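## Task

On the red cube, a plastic bolt fixes a strip with seven holes. Screw that bolt down until it is firmly tight, as a spanner would leave it, but stop at once if it begins to slip or strip. Turn it only by gripping the flat sides of its head, with the gripper itself or with a tool the robot holds. Never tap, strike or shove it. The strip must stay where it currently sits on the cube. Announce that you are done when finished.

## Robot and tools

Robot: two arms, left_arm and right_arm, each with a two-finger parallel gripper and a wrist camera. left_arm sits on the +y side and right_arm on the -y side. These names do not match image sides. Calibrated base positions in the scene frame are left_arm (-0.031, +0.249, +0.025) m and right_arm (-0.035, -0.299, +0.035) m, the right one turned slightly about z. The scene frame has its origin at table-top height, halfway between the nominal bases, with +z up and +x pointing out over the table.

Frames: reported hand positions (metres) and quaternions (wxyz) are in each arm's own base frame. Motion offsets are along the axes of that arm's current Hand target, which is the gripper frame. The fingers point along gripper +z and open and close along its y axis. end_effector_position is the point between the finger pads, about 1 cm short of the tips. Readings can be off by a few cm.

Row layout, shared by execute_actions and move: one flat list of 14 numbers covering both arms. The order is dx, dy, dz, rx, ry, rz, opening for left_arm, then the same seven for right_arm. The six pose numbers are offsets, not poses, and count from the Hand target at the start of the action or move. They run from -1 to 1, where 1.0 equals 0.6 m of travel or 180 degrees. rx, ry, rz form a single rotation vector. The opening is absolute: +1 is fully open (0.094 m) and -1 is closed. To leave an arm's pose alone, send six zeros. Always send the opening you actually want, because 0 means half open, not 'unchanged'.

execute_actions(actions, cameras): actions is a list of actions. Each action is a table of up to 15 rows, and each row is one 1/30 s control step, so an action lasts 0.5 s. A short table repeats its last row until step 15. Every row counts from the start pose of its action, not from the row before it. A new action starts from the current Hand target, so repeating an offset moves the arm further. An empty list returns images plus extra status, such as the actions remaining and the scene number. cameras picks images by name: ["all"], [] for none, or null for the default.

move(target, speed, blend, opening_speed, grip_force, blocking, cameras): target is one 14-number row or a list of up to 15 rows. Every row is an offset from the same starting Hand targets. The gripper follows a straight line there, all arms finish together, and the whole move is capped at 10 s.
- speed: m/s, from 0.002 to 2.9, default 0.25. Turning is limited to twice that value in rad/s.
- blend: corner rounding in m, for lists of targets. The default 0 makes the arm stop at each target.
- opening_speed: finger speed per second on the -1..1 scale, at least 0.2. Use it to close gently.
- grip_force: newtons per pad, from 10 to 50. Give one value, or one per arm. It stays set until changed. Lower forces make closing slow.
- blocking=false returns after about 0.5 s while the motion continues.
The result adds a move: line with the outcome (done, off_target, moving, held, fault) and any limits that acted. limits=paced means the pose was clipped; limits=held means steps were withheld. done means the arm is within 10 mm and 2 degrees of the target. It says nothing about contact. Moves do not avoid obstacles. Do not route paths near an arm's own base, or the elbow may whip round.

wait(seconds): 0 to 3600 s. It lets time pass without new commands and returns early if a running move ends. stop(): brakes a running move. zoom_image(camera, region): region is [x0, y0, x1, y1] in pixels of that camera's latest image, at most 504 by 504. Cameras are cam_high and cam_low (896x504) and cam_left_wrist and cam_right_wrist (672x504, fisheye). read_manual(section="licences") gives licence text only. finished_scene(scene): scene is 1 or 2. It ends the current scene permanently and the next one begins, so only call it once the bolt is tight and say you are done.

Results: Hand target is the last commanded pose after clipping. The gripper often rests a few cm short of it because of friction and weight, and that alone does not mean contact. grip_measured is the measured finger opening on the command scale. With nothing held it reads up to about 2.5 mm wide. When squeezing a part it reads a little narrower than the part. Joint velocities may be printed as 'within noise'. Joint torques are total drive outputs, with offsets and noise; joints 1-3 wrap at ±28 N m. Tool commands lists the current gripper commands. MOTOR HOT appears at 75 °C. At 90 °C an OVER-TEMPERATURE FAULT folds that arm away for the rest of the scene.

Control details: commanded orientation is clipped to within 40 degrees of the measured one at each step. Small moves may not start at all. An arm blocked by something keeps pushing until you command it back past the gripper. The grip force jumps to the set limit about 0.06 below the touch reading, so closing too far can crush soft parts.

Avoid: dropping anything, or parts falling or leaving the table (that fails the scene). Avoid fast hits, slams and hard presses, contact between the two arms or grippers, and force on the wrist-camera cables, which counts as touching. Avoid long stretched holds that heat the motors.

Each tool is called after "Call:" in YAML: its name, and indented under it one key for each argument.

## Session

Call:
execute_actions:
  actions: []

Scene clock: 0.00 s.
left_arm: end_effector_position=(+0.3950, -0.0043, +0.0789) grip_measured=+1.000 end_effector_quat_wxyz=(+0.547, +0.026, +0.834, +0.069) | right_arm: end_effector_position=(+0.3940, -0.0111, +0.1174) grip_measured=+1.000 end_effector_quat_wxyz=(+0.601, -0.003, +0.799, -0.009)
Joint positions: left_arm=[-0.091 1.567 0.379 0.779 -0.17 0.084 0.094] | right_arm=[-0.046 1.467 0.346 0.84 -0.034 -0.029 0.094]
Joint velocities: within noise
Joint torques (N m): no reading
Heat: left arm: 42 °C; right arm: 38 °C.
Hand target: left_arm +0.4014, -0.0037, +0.0940; +0.565, +0.024, +0.821, +0.072 | right_arm +0.3978, -0.0101, +0.1288; +0.614, -0.003, +0.789, -0.005
Tool commands: left_gripper/opening=+1.0 right_gripper/opening=+1.0

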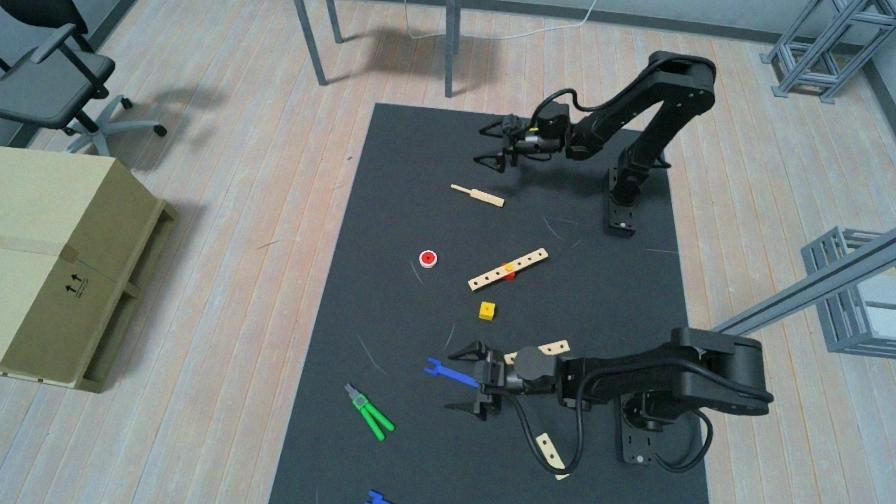

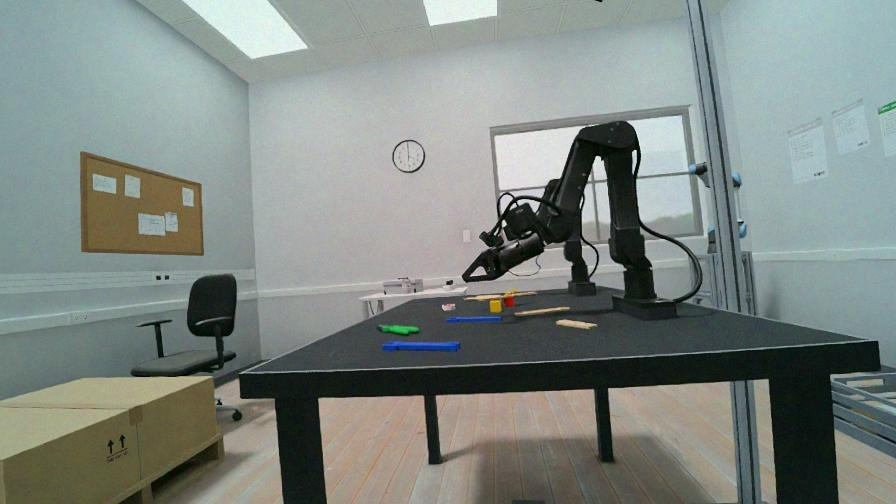

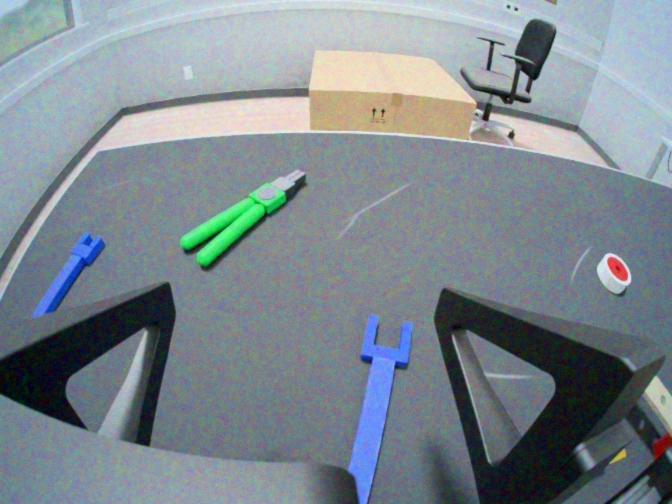

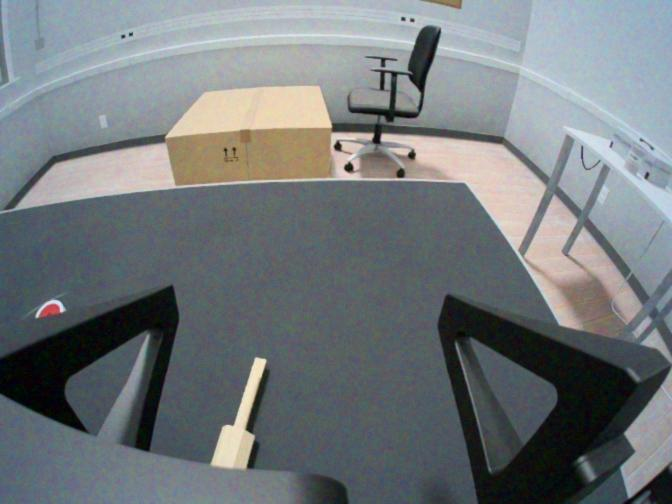

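Call:
zoom_image:
  camera: "cam_high"
  region: [400, 220, 600, 400]

Call:
zoom_image:
  camera: "cam_low"
  region: [420, 260, 620, 360]

Scaled by 2.520 from the camera's image (finer frame: 1280x720).

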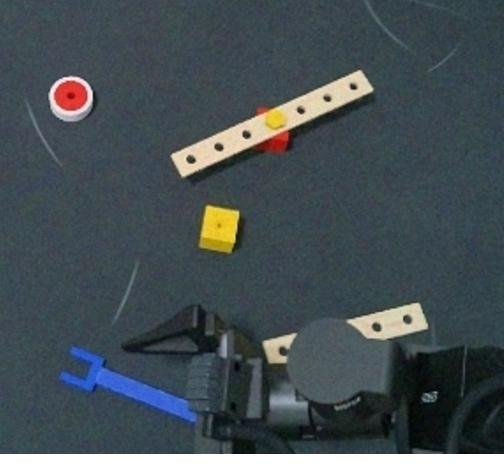

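Scaled by 2.520 from the camera's image (finer frame: 1280x720).

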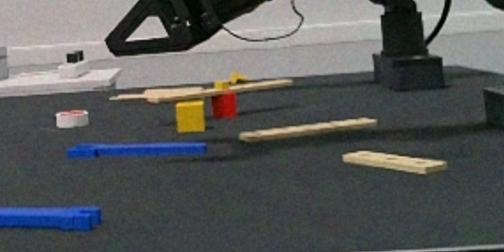

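Call:
move:
  target: [0,0,0,0,0,0,1,-0.215,0.267,-0.308,0,0.42,0,1]
  speed: 0.4
  cameras: ["all"]

Scene clock: 35.80 s.
left_arm: end_effector_position=(+0.3950, -0.0043, +0.0789) grip_measured=+1.000 end_effector_quat_wxyz=(+0.547, +0.026, +0.834, +0.069) | right_arm: end_effector_position=(+0.2567, +0.1616, +0.2898) grip_measured=+1.000 end_effector_quat_wxyz=(+0.168, -0.033, +0.981, +0.092)
Joint positions: left_arm=[-0.091 1.567 0.379 0.779 -0.17 0.084 0.094] | right_arm=[0.566 1.493 1.842 -1.534 0.012 0.496 0.094]
Joint torques (N m): left_arm=[0.01 -5.01 5.57 1.83 -0.07 -0.02] | right_arm=[-0.54 -5.08 9.55 0.6 0.01 0.48]
Heat: left arm: 47 °C; right arm: 40 °C.
Hand target: left_arm +0.4014, -0.0037, +0.0940; +0.565, +0.024, +0.821, +0.072 | right_arm +0.2509, +0.1523, +0.2976; +0.001, +0.001, +1.000, -0.006
Off the commanded pose: left_arm 0.016 m, 3 deg | right_arm 0.014 m, 23 deg.
joint sent to its limit (right arm) — joint 4 (wrist pitch), lower limit. The joint targets are off in position and orientation.
move: off_target (right_arm)

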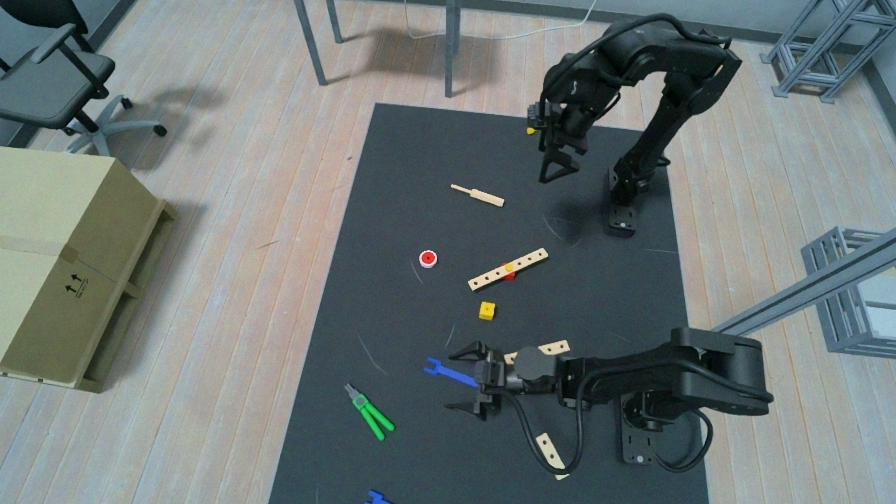

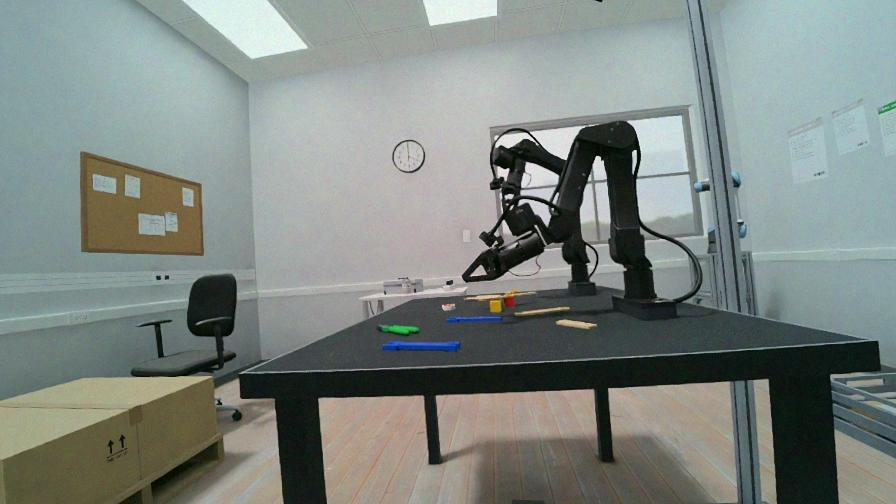

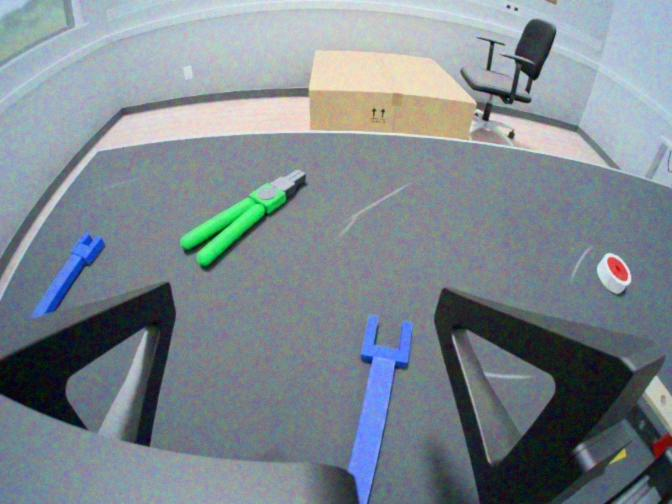

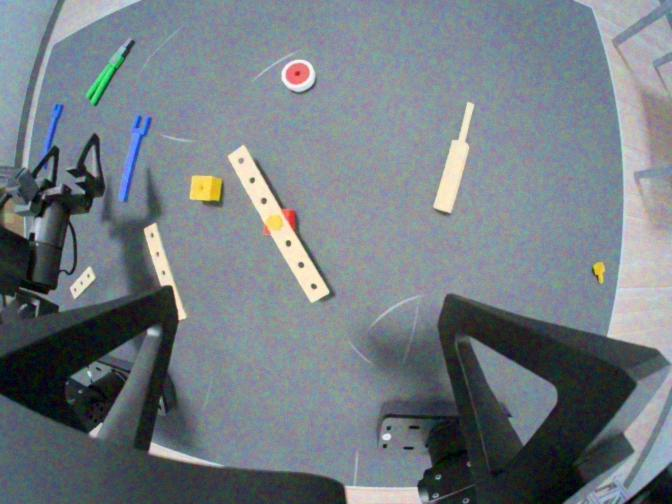

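Call:
zoom_image:
  camera: "cam_right_wrist"
  region: [180, 130, 360, 310]

Call:
zoom_image:
  camera: "cam_right_wrist"
  region: [90, 90, 190, 220]

Scaled by 2.800 from the camera's image (finer frame: 960x720).

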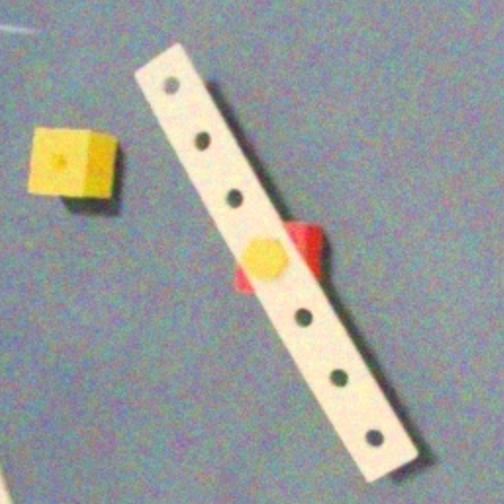

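Scaled by 3.877 from the camera's image (finer frame: 960x720).

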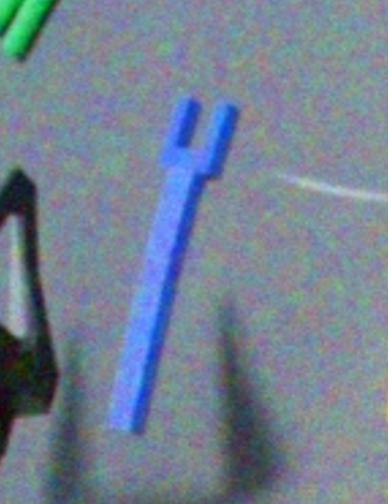

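Call:
move:
  target: [0,0,0,0,0,0,1,0.018,0.08,0.28,0,0,-0.22,1]
  speed: 0.4
  cameras: ["cam_right_wrist"]

Call:
zoom_image:
  camera: "cam_right_wrist"
  region: [220, 120, 480, 380]

Scene clock: 152.67 s.
left_arm: end_effector_position=(+0.3950, -0.0043, +0.0789) grip_measured=+1.000 end_effector_quat_wxyz=(+0.547, +0.026, +0.834, +0.069) | right_arm: end_effector_position=(+0.2339, +0.1931, +0.1316) grip_measured=+1.000 end_effector_quat_wxyz=(-0.012, -0.333, +0.943, -0.010)
Joint positions: left_arm=[-0.091 1.567 0.379 0.779 -0.17 0.084 0.094] | right_arm=[0.693 1.719 1.488 -1.37 0.011 0.014 0.094]
Joint torques (N m): left_arm=[-0.02 -5.03 5.6 1.84 -0.09 -0.02] | right_arm=[0.28 -6.06 7.23 0.62 0.06 -0.05]
Heat: left arm: 48 °C; right arm: 39 °C.
Hand target: left_arm +0.4014, -0.0037, +0.0940; +0.565, +0.024, +0.821, +0.072 | right_arm +0.2406, +0.1984, +0.1290; -0.001, -0.338, +0.941, -0.006
Off the commanded pose: left_arm 0.016 m, 3 deg | right_arm 0.009 m, 2 deg.
move: done

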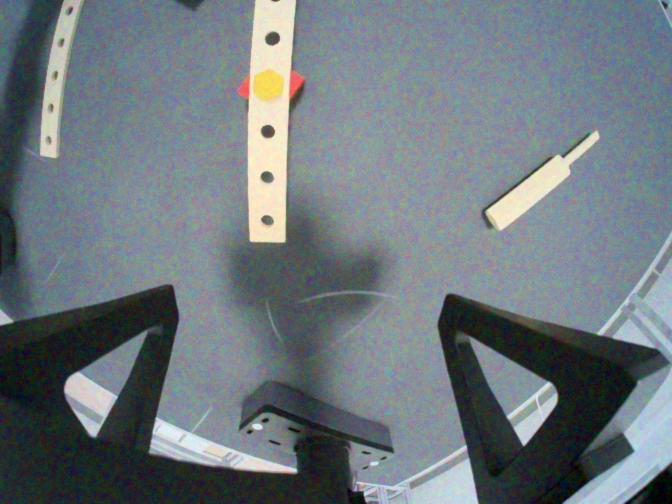

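Scaled by 1.938 from the camera's image (finer frame: 960x720).

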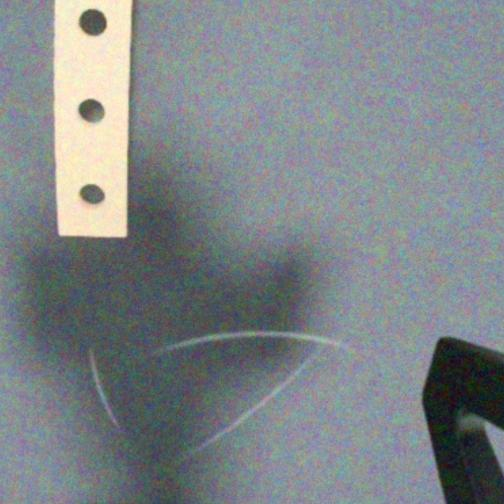

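Call:
zoom_image:
  camera: "cam_right_wrist"
  region: [220, 50, 320, 130]

Scaled by 5.040 from the camera's image (finer frame: 960x720).

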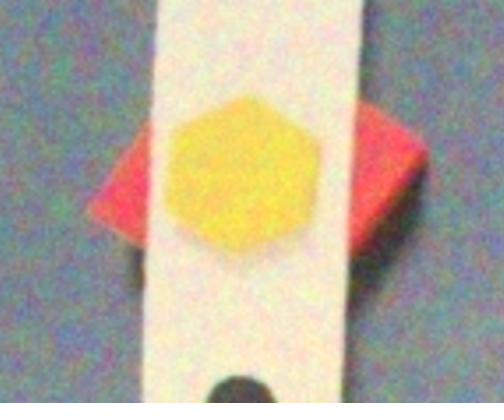

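Call:
move:
  target: [-0.086,-0.426,-0.1675,-0.0217,0.546,-0.214,0,0,0,0,0,0,0.33,0.2]
  speed: 0.3
  cameras: ["all"]

Scene clock: 217.67 s.
left_arm: end_effector_position=(+0.3401, -0.2647, +0.1322) grip_measured=+0.002 end_effector_quat_wxyz=(-0.178, -0.311, +0.923, -0.138) | right_arm: end_effector_position=(+0.2344, +0.1938, +0.1316) grip_measured=+0.202 end_effector_quat_wxyz=(-0.011, +0.169, +0.986, -0.008)
Joint positions: left_arm=[-0.48 2.258 2.183 -1.549 0.451 -1.117 0.047] | right_arm=[0.684 1.719 1.488 -1.367 -0.006 1.024 0.056]
Joint torques (N m): left_arm=[-0.38 -8.47 7.8 0.06 0.43 -0.15] | right_arm=[0.23 -6.06 7.31 0.6 0.11 0.13]
Heat: left arm: 47 °C; right arm: 37 °C.
Hand target: left_arm +0.3371, -0.2718, +0.1396; -0.245, -0.294, +0.920, -0.078 | right_arm +0.2406, +0.1984, +0.1290; +0.002, +0.173, +0.985, -0.005
Off the commanded pose: left_arm 0.011 m, 10 deg | right_arm 0.008 m, 2 deg.
joint sent to its limit (left arm) — joint 4 (wrist pitch), lower limit. The joint targets are off in position and orientation.
move: off_target (left_arm)

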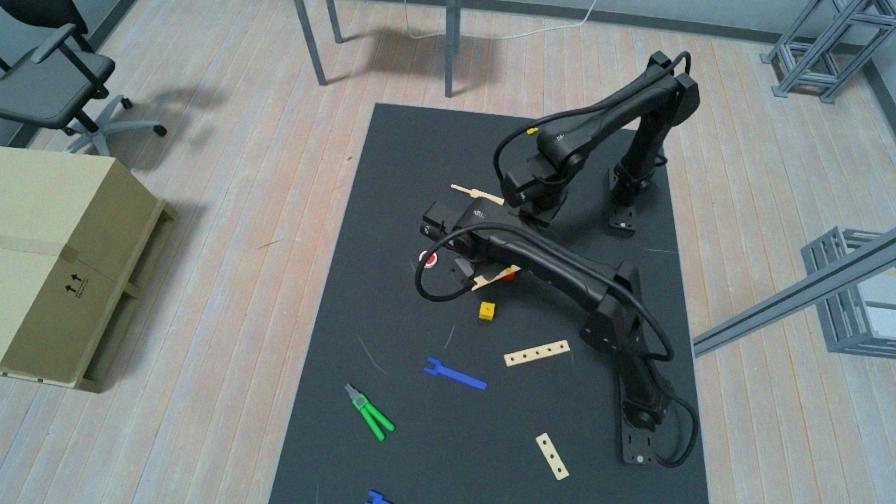

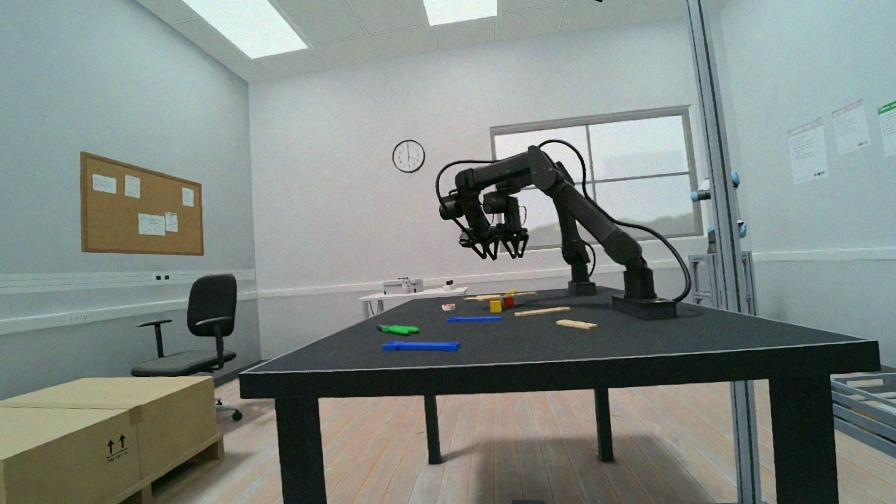

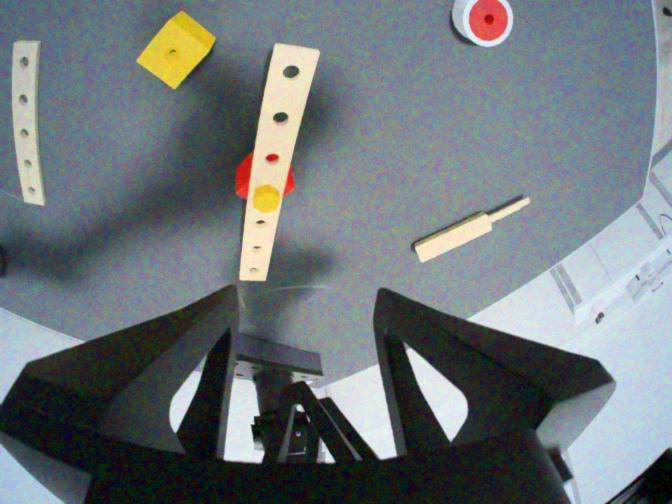

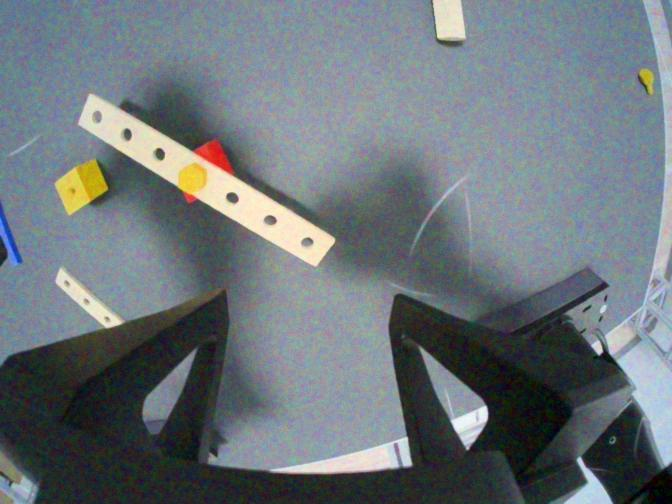

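Call:
move:
  target: [-0.1075,0.006,0.1007,-0.017,0,0.03,0,-0.0217,0.123,0.115,0,0,0,0.0]
  speed: 0.2
  cameras: ["cam_left_wrist","cam_right_wrist","cam_high"]

Scene clock: 286.70 s.
left_arm: end_effector_position=(+0.3546, -0.2549, +0.0489) grip_measured=+0.002 end_effector_quat_wxyz=(-0.223, -0.257, +0.935, -0.099) | right_arm: end_effector_position=(+0.2639, +0.2533, +0.0583) grip_measured=+0.002 end_effector_quat_wxyz=(-0.017, +0.164, +0.986, -0.018)
Joint positions: left_arm=[-0.448 2.489 2.239 -1.544 0.442 -0.933 0.047] | right_arm=[0.759 2.006 1.568 -1.183 -0.006 1.09 0.047]
Joint torques (N m): left_arm=[0.35 -9.94 7.61 -0.19 0.05 0.04] | right_arm=[0.35 -7.58 10.52 0.55 0.1 0.14]
Heat: left arm: 40 °C; right arm: 37 °C.
Hand target: left_arm +0.3561, -0.2538, +0.0551; -0.249, -0.244, +0.935, -0.065 | right_arm +0.2781, +0.2626, +0.0594; +0.002, +0.173, +0.985, -0.005
Off the commanded pose: left_arm 0.007 m, 5 deg | right_arm 0.017 m, 3 deg.
joint sent to its limit (left arm) — joint 4 (wrist pitch), lower limit. The joint targets are off in position and orientation.
move: off_target (left_arm, right_arm)
Images, in order (width x height): cam_high 896x504, cam_left_wrist 672x504, cam_right_wrist 672x504.

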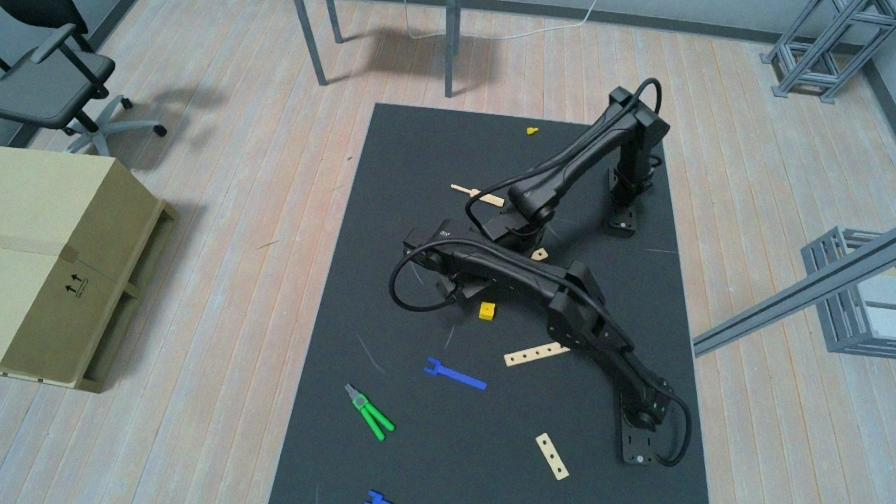

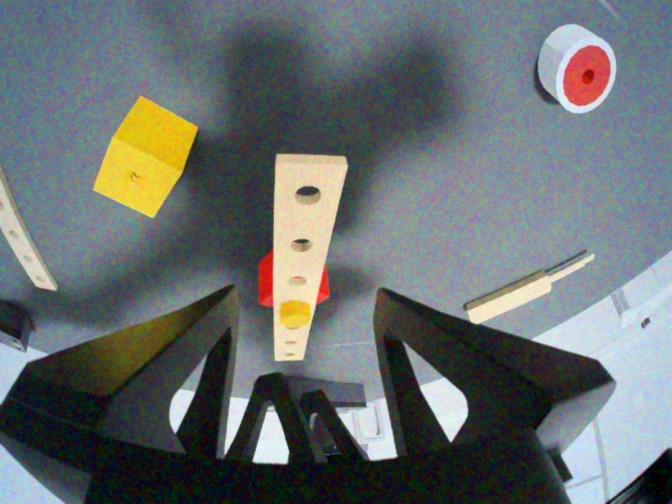

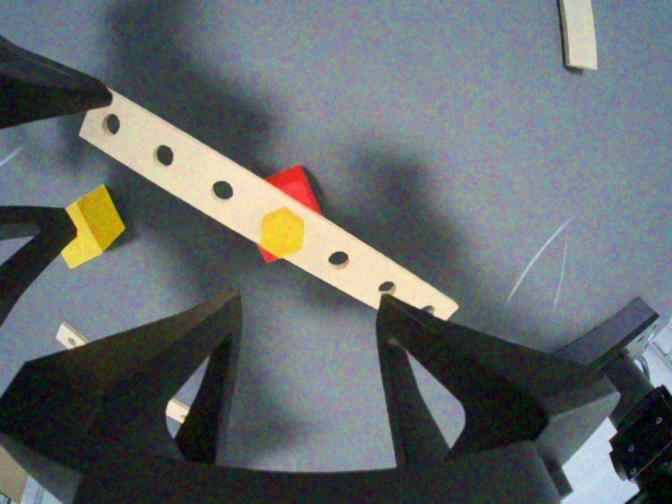

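Call:
move:
  target: [-0.037,0,0.0643,0,0,0,0,-0.011,0.014,0.068,0,0,0.01,-0.2]
  speed: 0.12
  cameras: ["cam_left_wrist","cam_right_wrist"]

Scene clock: 345.37 s.
left_arm: end_effector_position=(+0.3551, -0.2535, +0.0033) grip_measured=+0.002 end_effector_quat_wxyz=(-0.249, -0.249, +0.933, -0.073) | right_arm: end_effector_position=(+0.2786, +0.2673, +0.0255) grip_measured=-0.198 end_effector_quat_wxyz=(-0.009, +0.177, +0.984, -0.007)
Joint positions: left_arm=[-0.448 2.623 2.291 -1.544 0.433 -0.901 0.047] | right_arm=[0.759 2.085 1.554 -1.06 -0.006 1.116 0.038]
Joint torques (N m): left_arm=[0.08 -10.51 7.38 -0.32 0.06 0.05] | right_arm=[-0.14 -8.18 6.98 0.63 0.09 0.13]
Heat: left arm: 38 °C; right arm: 37 °C.
Hand target: left_arm +0.3561, -0.2538, +0.0106; -0.249, -0.244, +0.935, -0.065 | right_arm +0.2873, +0.2678, +0.0186; +0.002, +0.188, +0.982, -0.005
Off the commanded pose: left_arm 0.007 m, 1 deg | right_arm 0.011 m, 2 deg.
joint sent to its limit (left arm) — joint 4 (wrist pitch), lower limit. The joint targets are off in position, not in orientation.
move: off_target (right_arm)

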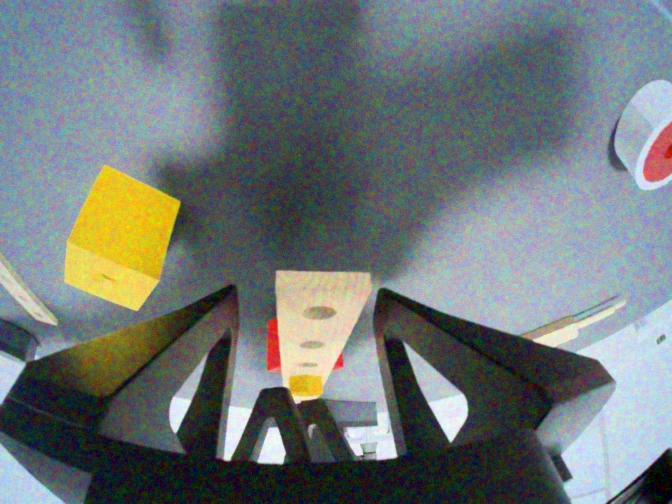

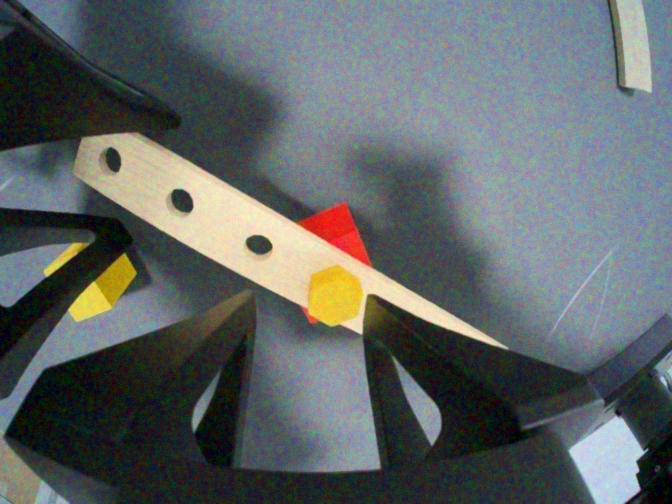

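Call:
move:
  target: [-0.0017,-0.005,0.0029,0,0,0,0,0.003,-0.0153,0.013,0,0,0,-0.2]
  speed: 0.1
  cameras: ["cam_left_wrist","cam_right_wrist"]

Scene clock: 381.47 s.
left_arm: end_effector_position=(+0.3589, -0.2553, +0.0064) grip_measured=+0.002 end_effector_quat_wxyz=(-0.242, -0.247, +0.935, -0.078) | right_arm: end_effector_position=(+0.2760, +0.2640, +0.0150) grip_measured=-0.198 end_effector_quat_wxyz=(-0.009, +0.178, +0.984, -0.007)
Joint positions: left_arm=[-0.448 2.623 2.308 -1.544 0.433 -0.901 0.047] | right_arm=[0.758 2.084 1.508 -1.017 -0.006 1.116 0.038]
Joint torques (N m): left_arm=[-0.29 -9.74 7.46 -0.29 0.07 0.01] | right_arm=[-0.65 -9.95 4.83 0.66 0.1 0.07]
Heat: left arm: 37 °C; right arm: 37 °C.
Hand target: left_arm +0.3576, -0.2564, +0.0086; -0.249, -0.244, +0.935, -0.065 | right_arm +0.2822, +0.2599, +0.0108; +0.002, +0.188, +0.982, -0.005
Off the commanded pose: left_arm 0.003 m, 2 deg | right_arm 0.009 m, 2 deg.
joint sent to its limit (left arm) — joint 4 (wrist pitch), lower limit. The joint targets are off in position, not in orientation.
move: done

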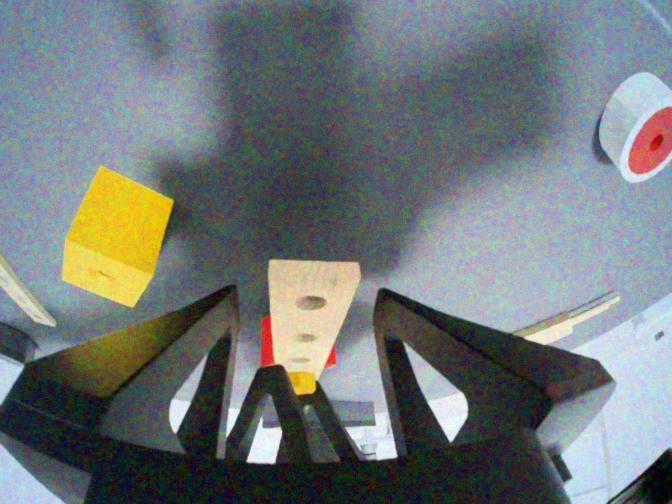

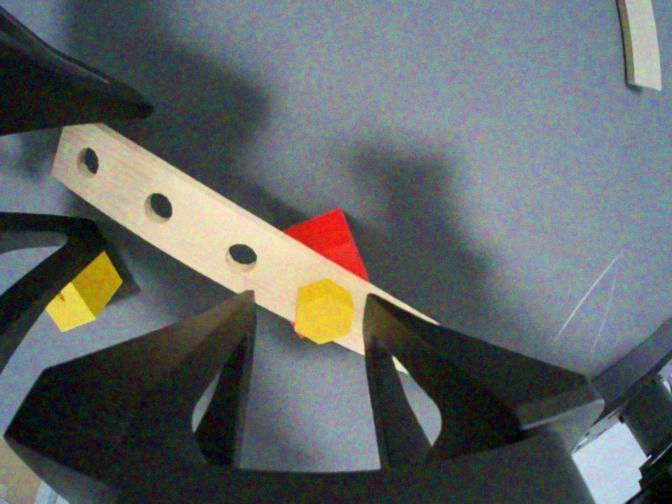

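Call:
move:
  target: [-0.0025,0,0.0045,0,0,0,-0.56,-0.002,-0.0067,0.0065,0,0,0,-0.2]
  speed: 0.1
  grip_force: [25,50]
  cameras: ["cam_left_wrist","cam_right_wrist","cam_low"]

Scene clock: 394.67 s.
left_arm: end_effector_position=(+0.3587, -0.2549, +0.0021) grip_measured=-0.477 end_effector_quat_wxyz=(-0.245, -0.248, +0.934, -0.075) | right_arm: end_effector_position=(+0.2758, +0.2626, +0.0138) grip_measured=-0.198 end_effector_quat_wxyz=(-0.008, +0.178, +0.984, -0.004)
Joint positions: left_arm=[-0.448 2.635 2.312 -1.544 0.432 -0.901 0.025] | right_arm=[0.755 2.076 1.491 -1.002 -0.007 1.113 0.038]
Joint torques (N m): left_arm=[-0.34 -9.99 7.38 -0.3 0.07 0.01] | right_arm=[-0.9 -9.65 4.05 0.7 0.11 0.01]
Heat: left arm: 37 °C; right arm: 37 °C.
Hand target: left_arm +0.3576, -0.2564, +0.0055; -0.249, -0.244, +0.935, -0.065 | right_arm +0.2818, +0.2556, +0.0070; +0.002, +0.188, +0.982, -0.005
Off the commanded pose: left_arm 0.004 m, 1 deg | right_arm 0.011 m, 2 deg.
joint sent to its limit (left arm) — joint 4 (wrist pitch), lower limit. The joint targets are off in position, not in orientation.
grip_force (N): 25, 50
move: off_target (right_arm)
Images, in order (width x height): cam_low 896x504, cam_left_wrist 672x504, cam_right_wrist 672x504.

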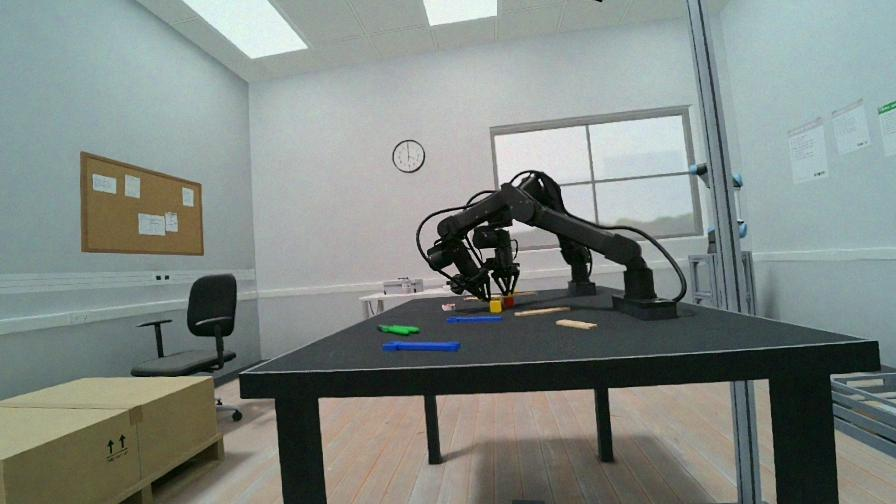

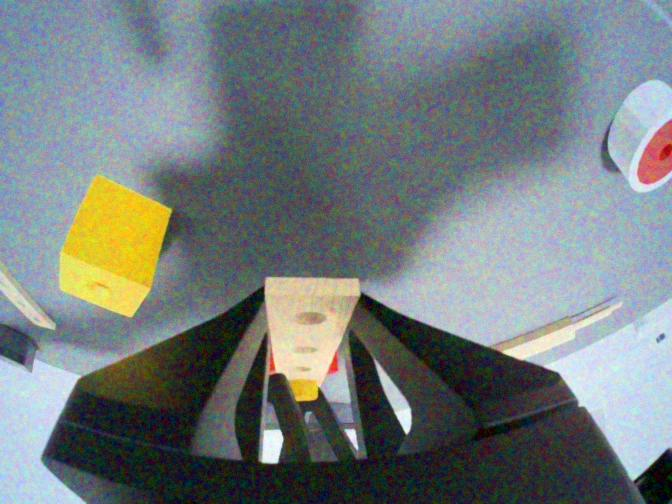

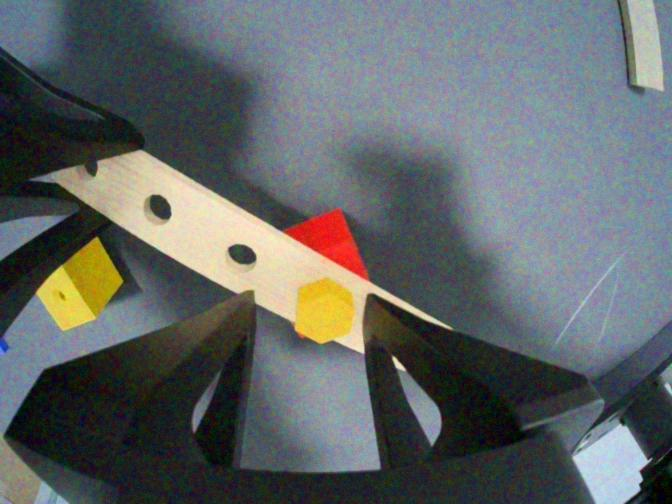

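Call:
move:
  target: [0,0,0,0,0,0,-0.56,0,-0.003,-0.0115,0,0,0,-0.2]
  speed: 0.1
  cameras: ["cam_right_wrist"]

Call:
zoom_image:
  camera: "cam_right_wrist"
  region: [220, 220, 420, 380]

Scene clock: 416.93 s.
left_arm: end_effector_position=(+0.3587, -0.2549, +0.0021) grip_measured=-0.477 end_effector_quat_wxyz=(-0.245, -0.248, +0.934, -0.075) | right_arm: end_effector_position=(+0.2758, +0.2629, +0.0143) grip_measured=-0.198 end_effector_quat_wxyz=(-0.008, +0.178, +0.984, -0.003)
Joint positions: left_arm=[-0.448 2.635 2.312 -1.544 0.432 -0.901 0.025] | right_arm=[0.755 2.075 1.491 -1.002 -0.009 1.113 0.038]
Joint torques (N m): left_arm=[-0.34 -9.96 7.41 -0.31 0.06 0.02] | right_arm=[-0.96 -10.7 4.67 0.51 0.12 0.01]
Heat: left arm: 36 °C; right arm: 36 °C.
Hand target: left_arm +0.3576, -0.2564, +0.0055; -0.249, -0.244, +0.935, -0.065 | right_arm +0.2812, +0.2540, +0.0139; +0.002, +0.188, +0.982, -0.005
Off the commanded pose: left_arm 0.004 m, 1 deg | right_arm 0.010 m, 2 deg.
joint sent to its limit (left arm) — joint 4 (wrist pitch), lower limit. The joint targets are off in position, not in orientation.
grip_force (N): 25, 50
move: done

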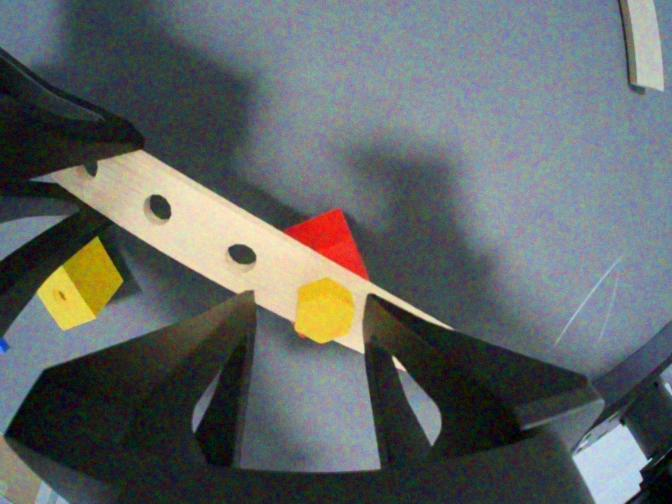

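Scaled by 2.520 from the camera's image (finer frame: 960x720).

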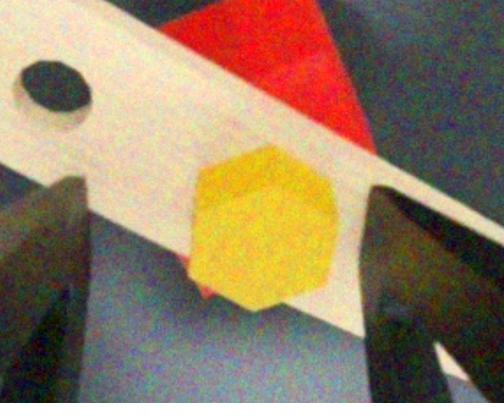

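Call:
move:
  target:
    - [0,0,0,0,0,0,-0.56,0,-0.009,-0.02,0,0,0,-0.2]
    - [0,0,0,0,0,0,-0.56,0,-0.009,0.008,0,0,0,-0.2]
  speed: 0.1
  cameras: ["cam_right_wrist"]

Call:
zoom_image:
  camera: "cam_right_wrist"
  region: [220, 220, 420, 380]

Scene clock: 426.23 s.
left_arm: end_effector_position=(+0.3587, -0.2549, +0.0021) grip_measured=-0.477 end_effector_quat_wxyz=(-0.245, -0.248, +0.934, -0.075) | right_arm: end_effector_position=(+0.2760, +0.2596, +0.0141) grip_measured=-0.198 end_effector_quat_wxyz=(-0.005, +0.180, +0.984, +0.002)
Joint positions: left_arm=[-0.448 2.635 2.312 -1.544 0.432 -0.901 0.025] | right_arm=[0.747 2.056 1.462 -0.979 -0.011 1.108 0.038]
Joint torques (N m): left_arm=[-0.29 -10.02 7.35 -0.29 0.07 0.01] | right_arm=[-0.88 -9.98 4.03 0.56 0.13 -0.02]
Heat: left arm: 37 °C; right arm: 36 °C.
Hand target: left_arm +0.3576, -0.2564, +0.0055; -0.249, -0.244, +0.935, -0.065 | right_arm +0.2792, +0.2490, +0.0092; +0.002, +0.188, +0.982, -0.005
Off the commanded pose: left_arm 0.004 m, 1 deg | right_arm 0.012 m, 2 deg.
joint sent to its limit (left arm) — joint 4 (wrist pitch), lower limit. The joint targets are off in position, not in orientation.
grip_force (N): 25, 50
move: off_target (right_arm)

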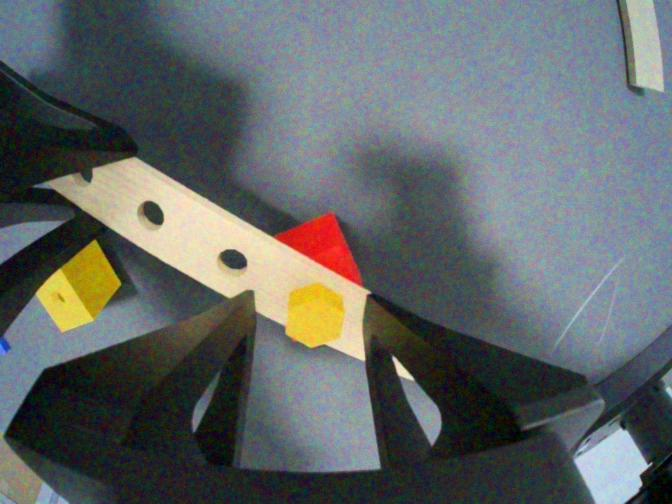

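Scaled by 2.520 from the camera's image (finer frame: 960x720).

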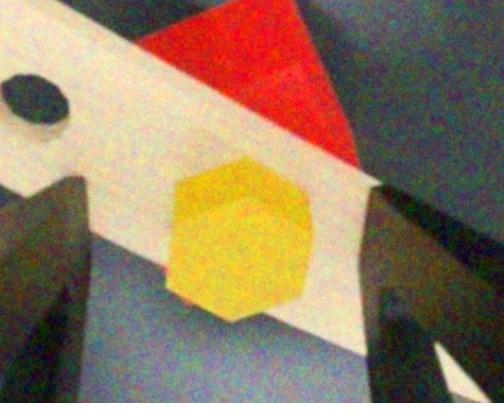

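Call:
move:
  target: [0,0,0,0,0,0,-0.56,0,-0.002,-0.005,0,0,0,-0.8]
  speed: 0.1
  opening_speed: 0.4
  cameras: ["cam_right_wrist","cam_left_wrist"]

Call:
zoom_image:
  camera: "cam_right_wrist"
  region: [220, 220, 420, 380]

Scene clock: 447.60 s.
left_arm: end_effector_position=(+0.3584, -0.2548, +0.0022) grip_measured=-0.477 end_effector_quat_wxyz=(-0.245, -0.249, +0.934, -0.075) | right_arm: end_effector_position=(+0.2763, +0.2575, +0.0141) grip_measured=-0.635 end_effector_quat_wxyz=(-0.005, +0.183, +0.983, +0.002)
Joint positions: left_arm=[-0.448 2.635 2.312 -1.545 0.432 -0.904 0.025] | right_arm=[0.742 2.053 1.457 -0.979 -0.011 1.11 0.017]
Joint torques (N m): left_arm=[-0.29 -9.98 7.41 -0.29 0.07 0.01] | right_arm=[-0.58 -10.35 4.48 0.48 0.14 -0.04]
Heat: left arm: 38 °C; right arm: 35 °C.
Hand target: left_arm +0.3576, -0.2564, +0.0055; -0.249, -0.244, +0.935, -0.065 | right_arm +0.2787, +0.2479, +0.0122; +0.002, +0.188, +0.982, -0.005
Off the commanded pose: left_arm 0.004 m, 1 deg | right_arm 0.010 m, 1 deg.
joint sent to its limit (left arm) — joint 4 (wrist pitch), lower limit. The joint targets are off in position, not in orientation.
grip_force (N): 25, 50
move: done
Images, in order (width x height): cam_left_wrist 672x504, cam_right_wrist 672x504.

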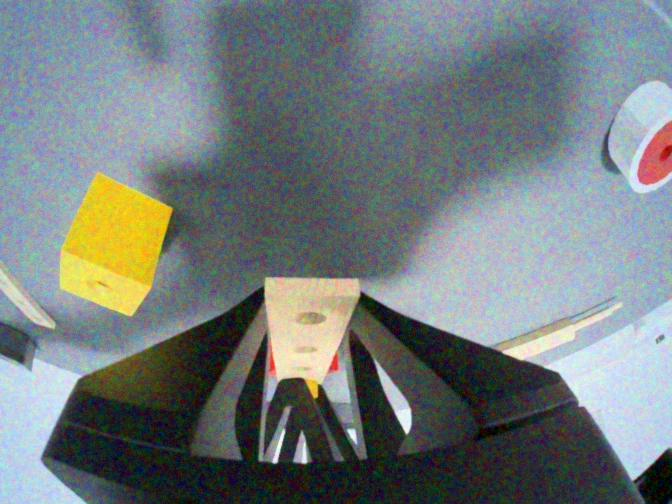

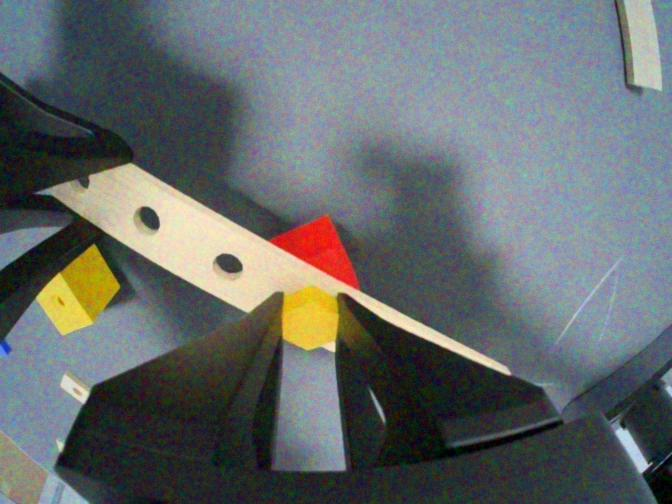

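Scaled by 2.520 from the camera's image (finer frame: 960x720).

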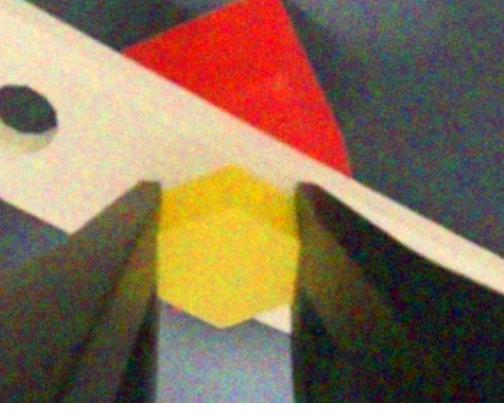

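Call:
move:
  target: [0,0,0,0,0,0,-0.56,0,0,0,0,0,0.083,-0.8]
  speed: 0.2
  cameras: ["cam_right_wrist","cam_left_wrist"]

Scene clock: 461.47 s.
left_arm: end_effector_position=(+0.3584, -0.2557, +0.0025) grip_measured=-0.478 end_effector_quat_wxyz=(-0.243, -0.244, +0.936, -0.075) | right_arm: end_effector_position=(+0.2763, +0.2575, +0.0141) grip_measured=-0.636 end_effector_quat_wxyz=(-0.006, +0.280, +0.960, +0.001)
Joint positions: left_arm=[-0.451 2.635 2.315 -1.545 0.428 -0.896 0.025] | right_arm=[0.742 2.053 1.457 -0.979 -0.011 1.309 0.017]
Joint torques (N m): left_arm=[-0.31 -9.98 7.12 -0.28 0.09 -0.03] | right_arm=[-0.59 -10.3 4.56 0.46 0.13 0.62]
Heat: left arm: 38 °C; right arm: 35 °C.
Hand target: left_arm +0.3576, -0.2564, +0.0055; -0.249, -0.244, +0.935, -0.065 | right_arm +0.2787, +0.2479, +0.0122; +0.003, +0.315, +0.949, -0.005
Off the commanded pose: left_arm 0.003 m, 1 deg | right_arm 0.010 m, 4 deg.
joint sent to its limit (left arm) — joint 4 (wrist pitch), lower limit. The joint targets are off in position, not in orientation.
grip_force (N): 25, 50
move: off_target (right_arm)
Images, in order (width x height): cam_left_wrist 672x504, cam_right_wrist 672x504.

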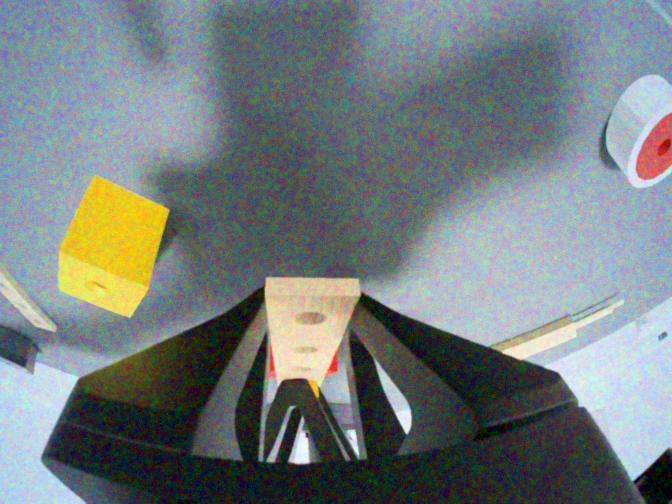

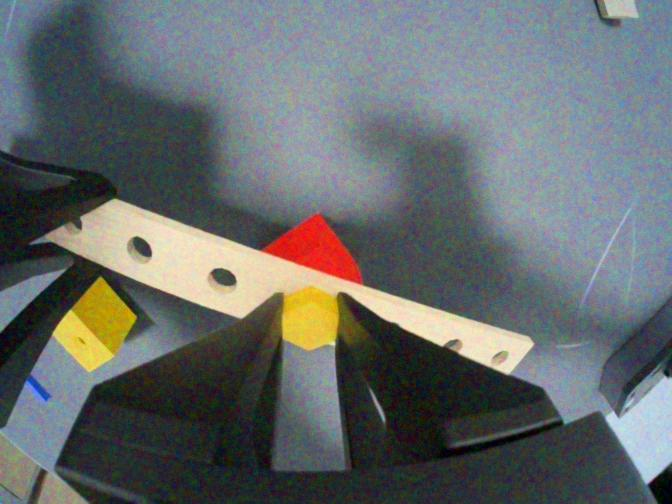

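Call:
move:
  target: [0,0,0,0,0,0,-0.56,0,0,0,0,0,0.083,-0.8]
  speed: 0.2
  cameras: ["cam_right_wrist"]

Call:
zoom_image:
  camera: "cam_right_wrist"
  region: [220, 180, 420, 380]

Scene clock: 474.30 s.
left_arm: end_effector_position=(+0.3592, -0.2567, +0.0026) grip_measured=-0.478 end_effector_quat_wxyz=(-0.239, -0.235, +0.939, -0.076) | right_arm: end_effector_position=(+0.2763, +0.2575, +0.0141) grip_measured=-0.636 end_effector_quat_wxyz=(-0.006, +0.383, +0.924, +0.000)
Joint positions: left_arm=[-0.454 2.635 2.318 -1.542 0.424 -0.883 0.025] | right_arm=[0.742 2.053 1.457 -0.979 -0.011 1.528 0.017]
Joint torques (N m): left_arm=[-0.29 -9.99 6.87 -0.3 0.12 -0.17] | right_arm=[-0.65 -10.26 4.57 0.47 0.15 1.05]
Heat: left arm: 38 °C; right arm: 35 °C.
Hand target: left_arm +0.3576, -0.2564, +0.0055; -0.249, -0.244, +0.935, -0.065 | right_arm +0.2787, +0.2479, +0.0122; +0.003, +0.435, +0.900, -0.005
Off the commanded pose: left_arm 0.003 m, 2 deg | right_arm 0.010 m, 7 deg.
joint sent to its limit (left arm) — joint 4 (wrist pitch), lower limit. The joint targets are off in position, not in orientation.
grip_force (N): 25, 50
move: off_target (right_arm)

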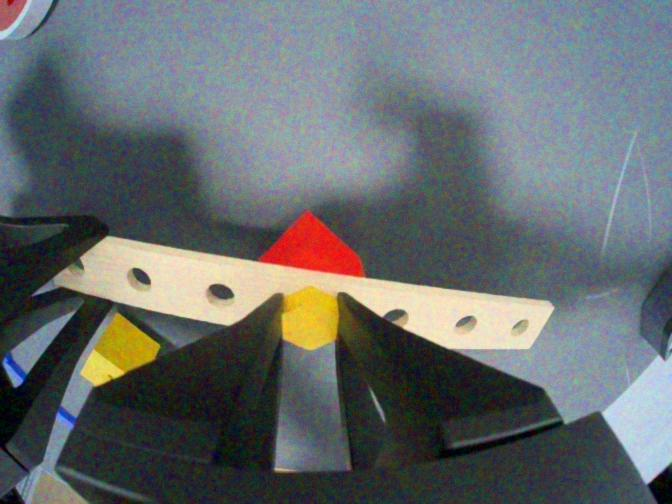

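Scaled by 2.520 from the camera's image (finer frame: 960x720).

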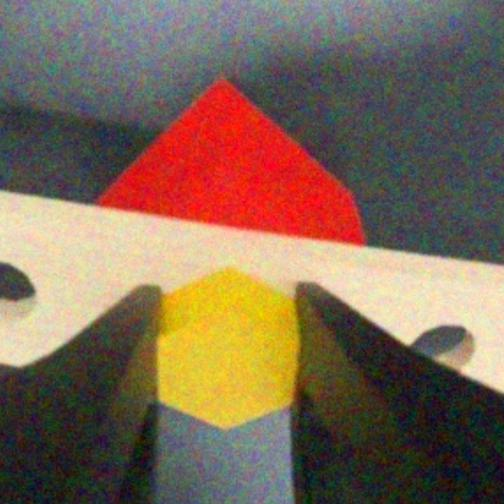

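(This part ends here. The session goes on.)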